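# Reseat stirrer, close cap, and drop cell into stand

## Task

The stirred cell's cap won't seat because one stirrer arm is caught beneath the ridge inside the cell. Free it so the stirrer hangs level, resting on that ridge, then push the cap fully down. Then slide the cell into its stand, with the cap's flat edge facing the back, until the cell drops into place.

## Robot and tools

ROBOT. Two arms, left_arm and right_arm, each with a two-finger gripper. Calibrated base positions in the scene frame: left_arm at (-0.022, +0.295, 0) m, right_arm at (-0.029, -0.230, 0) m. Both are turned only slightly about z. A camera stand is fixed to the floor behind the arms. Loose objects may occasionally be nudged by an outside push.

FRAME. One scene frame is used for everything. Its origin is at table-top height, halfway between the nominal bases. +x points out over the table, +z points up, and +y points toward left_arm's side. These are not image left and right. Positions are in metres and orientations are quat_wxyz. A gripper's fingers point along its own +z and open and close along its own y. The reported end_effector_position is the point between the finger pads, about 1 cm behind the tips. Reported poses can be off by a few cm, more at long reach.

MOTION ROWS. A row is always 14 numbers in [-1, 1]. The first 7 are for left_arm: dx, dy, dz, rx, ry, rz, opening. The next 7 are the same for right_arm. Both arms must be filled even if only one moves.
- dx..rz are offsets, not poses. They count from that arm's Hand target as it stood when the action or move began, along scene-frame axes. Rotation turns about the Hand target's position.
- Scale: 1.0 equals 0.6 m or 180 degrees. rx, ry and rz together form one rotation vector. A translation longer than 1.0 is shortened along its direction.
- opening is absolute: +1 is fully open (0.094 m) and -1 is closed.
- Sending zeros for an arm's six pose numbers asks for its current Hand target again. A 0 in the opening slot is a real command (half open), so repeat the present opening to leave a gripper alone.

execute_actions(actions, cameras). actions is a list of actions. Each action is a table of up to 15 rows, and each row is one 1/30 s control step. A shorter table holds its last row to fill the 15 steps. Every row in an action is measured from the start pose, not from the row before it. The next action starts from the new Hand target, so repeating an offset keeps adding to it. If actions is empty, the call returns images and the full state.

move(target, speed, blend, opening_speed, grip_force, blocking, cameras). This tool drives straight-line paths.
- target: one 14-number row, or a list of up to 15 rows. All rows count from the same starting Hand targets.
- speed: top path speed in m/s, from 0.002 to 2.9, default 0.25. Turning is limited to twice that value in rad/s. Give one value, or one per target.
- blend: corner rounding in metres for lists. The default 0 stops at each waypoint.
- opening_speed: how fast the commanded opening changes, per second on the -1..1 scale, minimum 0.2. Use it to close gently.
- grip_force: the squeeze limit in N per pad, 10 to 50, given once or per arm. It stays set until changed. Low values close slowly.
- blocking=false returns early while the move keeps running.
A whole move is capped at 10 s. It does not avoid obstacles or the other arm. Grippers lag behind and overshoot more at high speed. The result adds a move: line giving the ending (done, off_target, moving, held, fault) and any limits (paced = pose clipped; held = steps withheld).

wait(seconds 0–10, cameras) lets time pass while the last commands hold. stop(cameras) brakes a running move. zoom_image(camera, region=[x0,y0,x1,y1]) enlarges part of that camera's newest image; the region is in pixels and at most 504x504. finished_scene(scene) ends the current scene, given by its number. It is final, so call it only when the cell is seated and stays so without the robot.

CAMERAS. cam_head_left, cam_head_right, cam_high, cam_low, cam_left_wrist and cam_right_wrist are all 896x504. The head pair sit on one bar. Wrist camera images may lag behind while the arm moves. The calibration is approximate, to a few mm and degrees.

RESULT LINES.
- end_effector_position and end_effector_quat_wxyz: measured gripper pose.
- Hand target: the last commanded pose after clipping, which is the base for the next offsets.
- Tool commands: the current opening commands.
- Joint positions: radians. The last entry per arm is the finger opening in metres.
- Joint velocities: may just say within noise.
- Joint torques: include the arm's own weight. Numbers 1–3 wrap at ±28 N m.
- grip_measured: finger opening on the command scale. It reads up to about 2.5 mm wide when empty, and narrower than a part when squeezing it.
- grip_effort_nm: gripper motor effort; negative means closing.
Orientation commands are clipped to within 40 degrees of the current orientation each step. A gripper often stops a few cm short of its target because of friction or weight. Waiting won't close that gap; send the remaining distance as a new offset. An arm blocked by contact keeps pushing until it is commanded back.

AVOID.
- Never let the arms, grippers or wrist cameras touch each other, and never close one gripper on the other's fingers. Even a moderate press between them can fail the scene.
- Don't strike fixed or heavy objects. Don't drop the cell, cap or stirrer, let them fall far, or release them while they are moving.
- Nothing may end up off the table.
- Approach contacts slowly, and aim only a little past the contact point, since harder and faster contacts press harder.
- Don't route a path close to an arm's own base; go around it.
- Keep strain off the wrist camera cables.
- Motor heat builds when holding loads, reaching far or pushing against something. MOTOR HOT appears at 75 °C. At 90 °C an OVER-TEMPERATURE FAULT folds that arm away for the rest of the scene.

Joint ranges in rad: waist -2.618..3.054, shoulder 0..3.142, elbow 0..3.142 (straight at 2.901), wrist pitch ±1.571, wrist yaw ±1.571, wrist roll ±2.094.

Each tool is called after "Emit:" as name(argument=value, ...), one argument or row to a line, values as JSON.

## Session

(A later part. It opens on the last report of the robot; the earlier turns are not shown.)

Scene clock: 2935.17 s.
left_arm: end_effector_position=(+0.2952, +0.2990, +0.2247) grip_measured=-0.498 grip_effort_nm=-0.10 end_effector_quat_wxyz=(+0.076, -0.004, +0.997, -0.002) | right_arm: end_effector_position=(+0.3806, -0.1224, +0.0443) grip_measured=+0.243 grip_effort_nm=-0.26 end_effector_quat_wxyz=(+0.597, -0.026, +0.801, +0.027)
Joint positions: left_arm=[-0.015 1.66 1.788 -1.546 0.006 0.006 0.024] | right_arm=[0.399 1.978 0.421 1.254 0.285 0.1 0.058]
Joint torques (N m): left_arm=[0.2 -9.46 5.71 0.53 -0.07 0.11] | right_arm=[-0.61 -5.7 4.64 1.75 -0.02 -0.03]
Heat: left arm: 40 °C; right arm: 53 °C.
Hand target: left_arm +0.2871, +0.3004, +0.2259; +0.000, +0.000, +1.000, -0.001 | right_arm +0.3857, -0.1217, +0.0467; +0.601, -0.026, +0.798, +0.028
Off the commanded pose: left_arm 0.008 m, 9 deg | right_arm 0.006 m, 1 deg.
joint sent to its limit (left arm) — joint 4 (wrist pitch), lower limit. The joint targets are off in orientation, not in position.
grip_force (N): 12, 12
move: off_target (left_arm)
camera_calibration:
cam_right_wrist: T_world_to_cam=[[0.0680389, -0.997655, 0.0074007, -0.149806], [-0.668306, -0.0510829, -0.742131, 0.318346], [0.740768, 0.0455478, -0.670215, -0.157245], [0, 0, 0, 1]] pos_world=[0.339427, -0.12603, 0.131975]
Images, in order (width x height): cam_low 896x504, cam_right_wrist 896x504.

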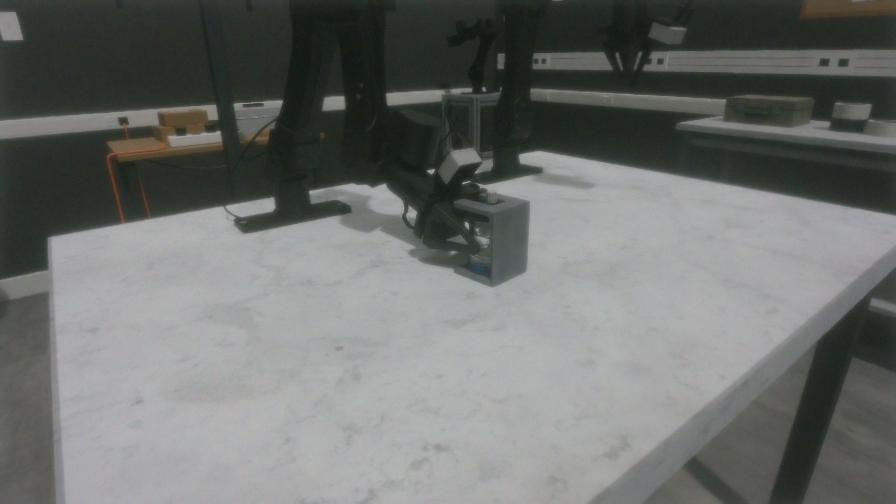

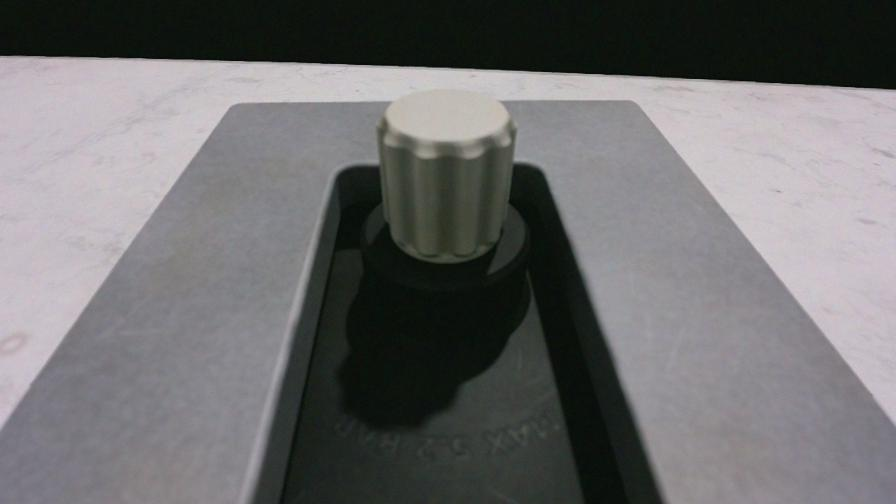

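Emit:
move(
  target=[0,0,0,0,0,0,-0.5,0,-0.012,-0.001,0,0,0,0.2],
  speed=0.03,
  cameras=["cam_right_wrist","cam_low"],
)

Emit:
move(
  target=[0,0,0,0,0,0,-0.5,-0.02,-0.002,0,0,0,0,0.2],
  speed=0.03,
  cameras=["cam_right_wrist","cam_low"],
)

Emit:
zoom_image(
  camera="cam_low",
  region=[440, 180, 550, 295],
)

Scene clock: 2945.23 s.
left_arm: end_effector_position=(+0.2952, +0.2990, +0.2247) grip_measured=-0.498 grip_effort_nm=-0.10 end_effector_quat_wxyz=(+0.076, -0.004, +0.997, -0.002) | right_arm: end_effector_position=(+0.3825, -0.1259, +0.0443) grip_measured=+0.242 grip_effort_nm=-0.29 end_effector_quat_wxyz=(+0.597, -0.029, +0.802, +0.029)
Joint positions: left_arm=[-0.015 1.66 1.788 -1.546 0.006 0.006 0.024] | right_arm=[0.378 1.978 0.421 1.256 0.256 0.091 0.058]
Joint torques (N m): left_arm=[0.2 -9.48 5.68 0.54 -0.05 0.1] | right_arm=[-0.92 -5.76 3.62 1.84 -0.02 0.01]
Heat: left arm: 40 °C; right arm: 53 °C.
Hand target: left_arm +0.2871, +0.3004, +0.2259; +0.000, +0.000, +1.000, -0.001 | right_arm +0.3857, -0.1289, +0.0461; +0.601, -0.026, +0.798, +0.028
Off the commanded pose: left_arm 0.008 m, 9 deg | right_arm 0.005 m, 1 deg.
joint sent to its limit (left arm) — joint 4 (wrist pitch), lower limit. The joint targets are off in orientation, not in position.
grip_force (N): 12, 12
move: off_target (left_arm)
camera_calibration:
cam_right_wrist: T_world_to_cam=[[0.0768583, -0.997018, 0.00690703, -0.156689], [-0.668318, -0.0566578, -0.741715, 0.318712], [0.739894, 0.0523908, -0.67068, -0.157156], [0, 0, 0, 1]] pos_world=[0.341323, -0.12993, 0.132075]
Images, in order (width x height): cam_low 896x504, cam_right_wrist 896x504.

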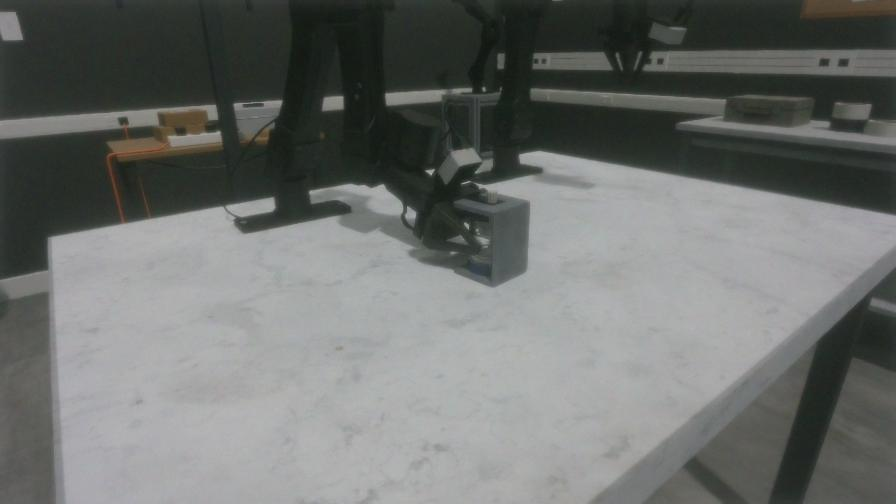

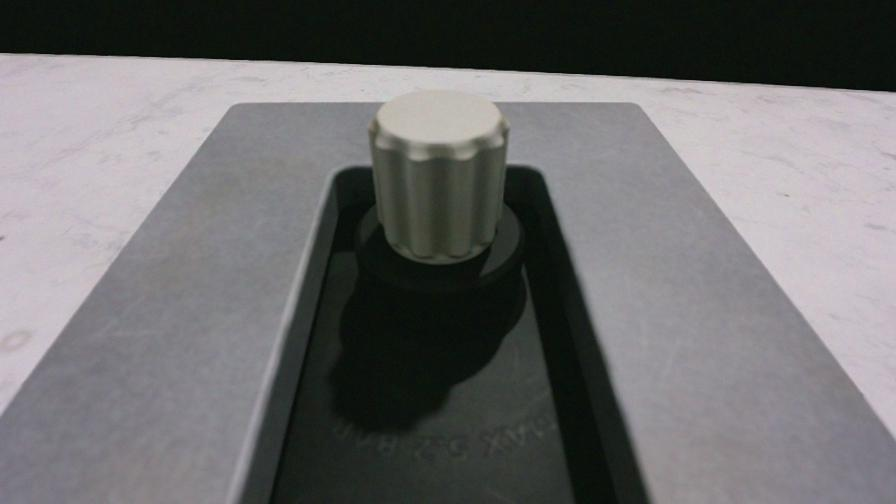

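Scene clock: 2946.03 s.
left_arm: end_effector_position=(+0.2952, +0.2990, +0.2247) grip_measured=-0.498 grip_effort_nm=-0.10 end_effector_quat_wxyz=(+0.076, -0.004, +0.997, -0.002) | right_arm: end_effector_position=(+0.3758, -0.1284, +0.0439) grip_measured=+0.242 grip_effort_nm=-0.29 end_effector_quat_wxyz=(+0.599, -0.029, +0.800, +0.030)
Joint positions: left_arm=[-0.015 1.66 1.788 -1.546 0.006 0.006 0.024] | right_arm=[0.378 1.978 0.39 1.293 0.256 0.091 0.058]
Joint torques (N m): left_arm=[0.16 -9.48 5.71 0.54 -0.06 0.1] | right_arm=[0.08 -6.87 2.26 1.77 0.08 0.01]
Heat: left arm: 40 °C; right arm: 53 °C.
Hand target: left_arm +0.2871, +0.3004, +0.2259; +0.000, +0.000, +1.000, -0.001 | right_arm +0.3737, -0.1301, +0.0460; +0.601, -0.026, +0.798, +0.028
Off the commanded pose: left_arm 0.008 m, 9 deg | right_arm 0.004 m, 0 deg.
joint sent to its limit (left arm) — joint 4 (wrist pitch), lower limit. The joint targets are off in orientation, not in position.
grip_force (N): 12, 12
move: off_target (left_arm)
camera_calibration:
cam_right_wrist: T_world_to_cam=[[0.0769283, -0.997021, 0.00565932, -0.158583], [-0.66398, -0.0554641, -0.745691, 0.312463], [0.743783, 0.053607, -0.666268, -0.153876], [0, 0, 0, 1]] pos_world=[0.334119, -0.132531, 0.131376]
Images, in order (width x height): cam_low 896x504, cam_right_wrist 896x504.

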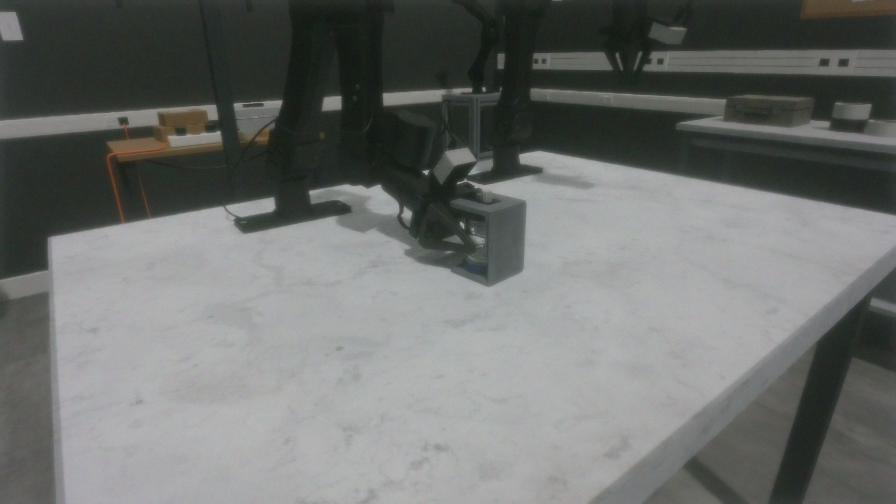

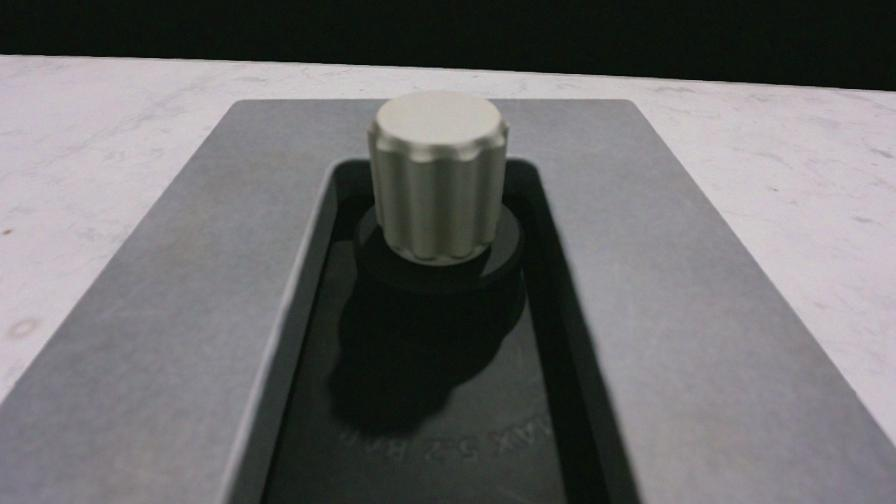

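Scaled by 4.383 from the camera's 896x504 image, which has a finer 1280x720 frame.

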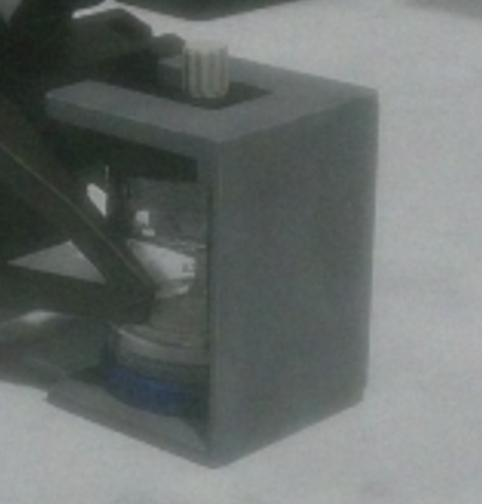

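Emit:
move(
  target=[0,0,0,0,0,0,-0.5,0.007,0.001,-0.004,0,0,0,0.2],
  speed=0.03,
)

Emit:
move(
  target=[0,0,0,0,0,0,-0.5,0,0,0,0,0,0,0.9],
  opening_speed=0.4,
  grip_force=50,
  speed=0.03,
)

Emit:
move(
  target=[0,0,0,0,0,0,-0.5,-0.19,-0.012,0.01,0,0,0,0.9],
  speed=0.1,
  cameras=["cam_right_wrist","cam_low"],
)

Emit:
zoom_image(
  camera="cam_right_wrist",
  region=[270, 0, 620, 320],
)

Emit:
zoom_image(
  camera="cam_low",
  region=[440, 180, 550, 295],
)

Scene clock: 2959.67 s.
left_arm: end_effector_position=(+0.2952, +0.2990, +0.2247) grip_measured=-0.498 grip_effort_nm=-0.10 end_effector_quat_wxyz=(+0.076, -0.004, +0.997, -0.002) | right_arm: end_effector_position=(+0.3758, -0.1284, +0.0440) grip_measured=+0.242 grip_effort_nm=-0.29 end_effector_quat_wxyz=(+0.599, -0.029, +0.800, +0.030)
Joint positions: left_arm=[-0.015 1.66 1.788 -1.546 0.006 0.006 0.024] | right_arm=[0.378 1.978 0.39 1.294 0.256 0.091 0.058]
Joint torques (N m): left_arm=[0.14 -9.44 5.65 0.53 -0.05 0.1] | right_arm=[-0.2 -5.38 3.49 1.8 0.08 0.03]
Heat: left arm: 40 °C; right arm: 54 °C.
Hand target: left_arm +0.2871, +0.3004, +0.2259; +0.000, +0.000, +1.000, -0.001 | right_arm +0.3779, -0.1295, +0.0437; +0.601, -0.026, +0.798, +0.028
Off the commanded pose: left_arm 0.008 m, 9 deg | right_arm 0.002 m, 0 deg.
joint sent to its limit (left arm) — joint 4 (wrist pitch), lower limit. The joint targets are off in orientation, not in position.
grip_force (N): 12, 12
move: off_target (left_arm)

Scene clock: 2961.63 s.
left_arm: end_effector_position=(+0.2952, +0.2990, +0.2247) grip_measured=-0.498 grip_effort_nm=-0.10 end_effector_quat_wxyz=(+0.076, -0.004, +0.997, -0.002) | right_arm: end_effector_position=(+0.3755, -0.1285, +0.0425) grip_measured=+0.897 grip_effort_nm=0.20 end_effector_quat_wxyz=(+0.598, -0.029, +0.801, +0.030)
Joint positions: left_arm=[-0.015 1.66 1.788 -1.546 0.006 0.006 0.024] | right_arm=[0.378 1.982 0.39 1.294 0.256 0.091 0.089]
Joint torques (N m): left_arm=[0.17 -9.48 5.7 0.53 -0.04 0.11] | right_arm=[-0.24 -5.74 3.63 1.79 0.06 0.03]
Heat: left arm: 40 °C; right arm: 54 °C.
Hand target: left_arm +0.2871, +0.3004, +0.2259; +0.000, +0.000, +1.000, -0.001 | right_arm +0.3779, -0.1295, +0.0437; +0.601, -0.026, +0.798, +0.028
Off the commanded pose: left_arm 0.008 m, 9 deg | right_arm 0.003 m, 1 deg.
joint sent to its limit (left arm) — joint 4 (wrist pitch), lower limit. The joint targets are off in orientation, not in position.
move: off_target (left_arm)

Scene clock: 2963.97 s.
left_arm: end_effector_position=(+0.2952, +0.2990, +0.2247) grip_measured=-0.498 grip_effort_nm=-0.10 end_effector_quat_wxyz=(+0.076, -0.004, +0.997, -0.002) | right_arm: end_effector_position=(+0.2665, -0.1358, +0.0444) grip_measured=+0.897 grip_effort_nm=0.20 end_effector_quat_wxyz=(+0.588, -0.026, +0.809, +0.016)
Joint positions: left_arm=[-0.015 1.66 1.788 -1.546 0.006 0.006 0.024] | right_arm=[0.612 1.778 0.005 1.413 0.5 0.173 0.089]
Joint torques (N m): left_arm=[0.14 -9.47 5.72 0.55 -0.07 0.11] | right_arm=[0.64 -5 1.7 1.67 0.23 0.07]
Heat: left arm: 40 °C; right arm: 54 °C.
Hand target: left_arm +0.2871, +0.3004, +0.2259; +0.000, +0.000, +1.000, -0.001 | right_arm +0.2639, -0.1368, +0.0497; +0.601, -0.026, +0.798, +0.028
Off the commanded pose: left_arm 0.008 m, 9 deg | right_arm 0.006 m, 2 deg.
joint sent to its limit (left arm) — joint 4 (wrist pitch), lower limit. The joint targets are off in orientation, not in position.
joint sent to its limit (right arm) — joint 3 (elbow), lower limit, where the elbow is as bent as it goes. The joint targets still meet the commanded pose.
move: off_target (left_arm)
camera_calibration:
cam_right_wrist: T_world_to_cam=[[0.0562348, -0.99812, 0.024375, -0.153085], [-0.68583, -0.0563594, -0.725577, 0.244661], [0.725586, 0.0240855, -0.68771, -0.0700715], [0, 0, 0, 1]] pos_world=[0.227247, -0.13732, 0.133063]
Images, in order (width x height): cam_low 896x504, cam_right_wrist 896x504.

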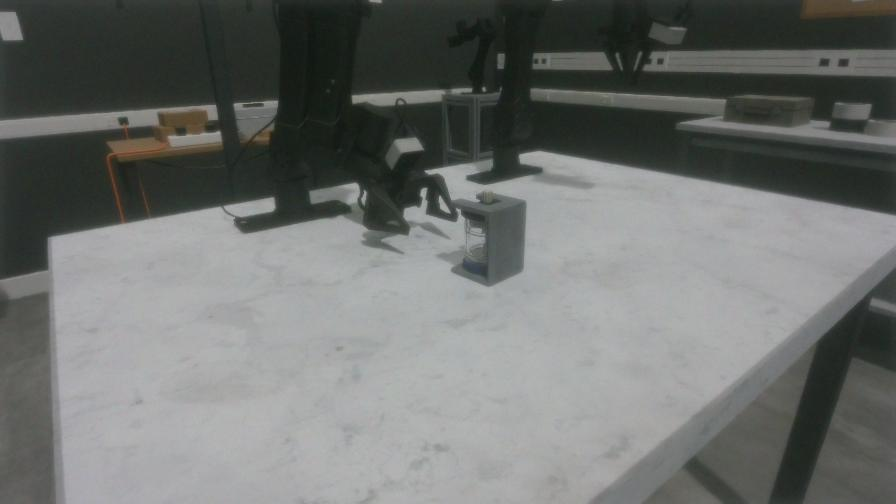

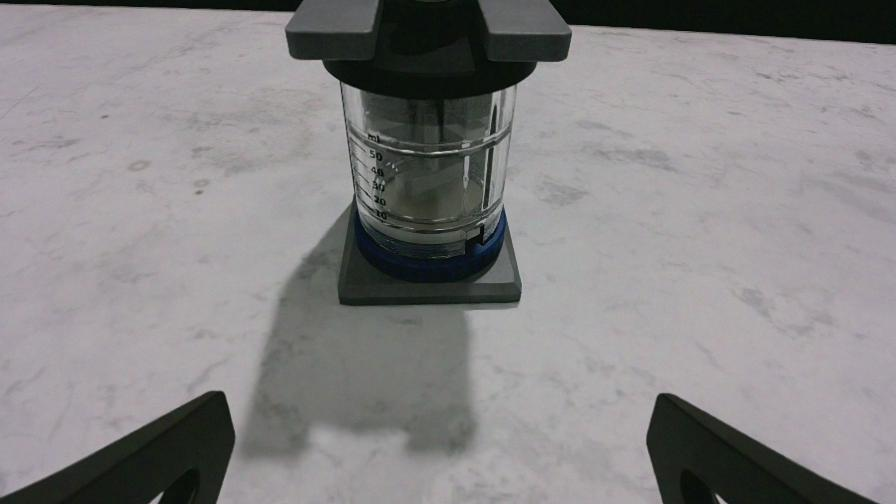

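Scaled by 1.440 from the camera's 896x504 image, which has a finer 1280x720 frame.

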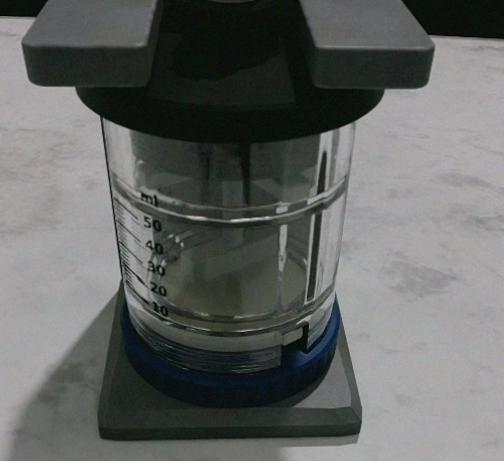

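Scaled by 4.383 from the camera's 896x504 image, which has a finer 1280x720 frame.

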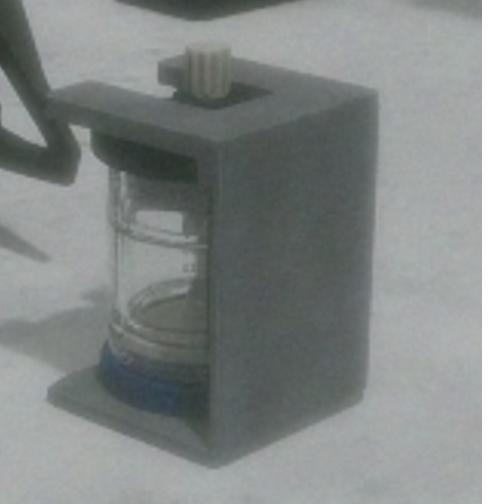

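Emit:
finished_scene(
  scene=2,
)

The scene is finished: the task was done.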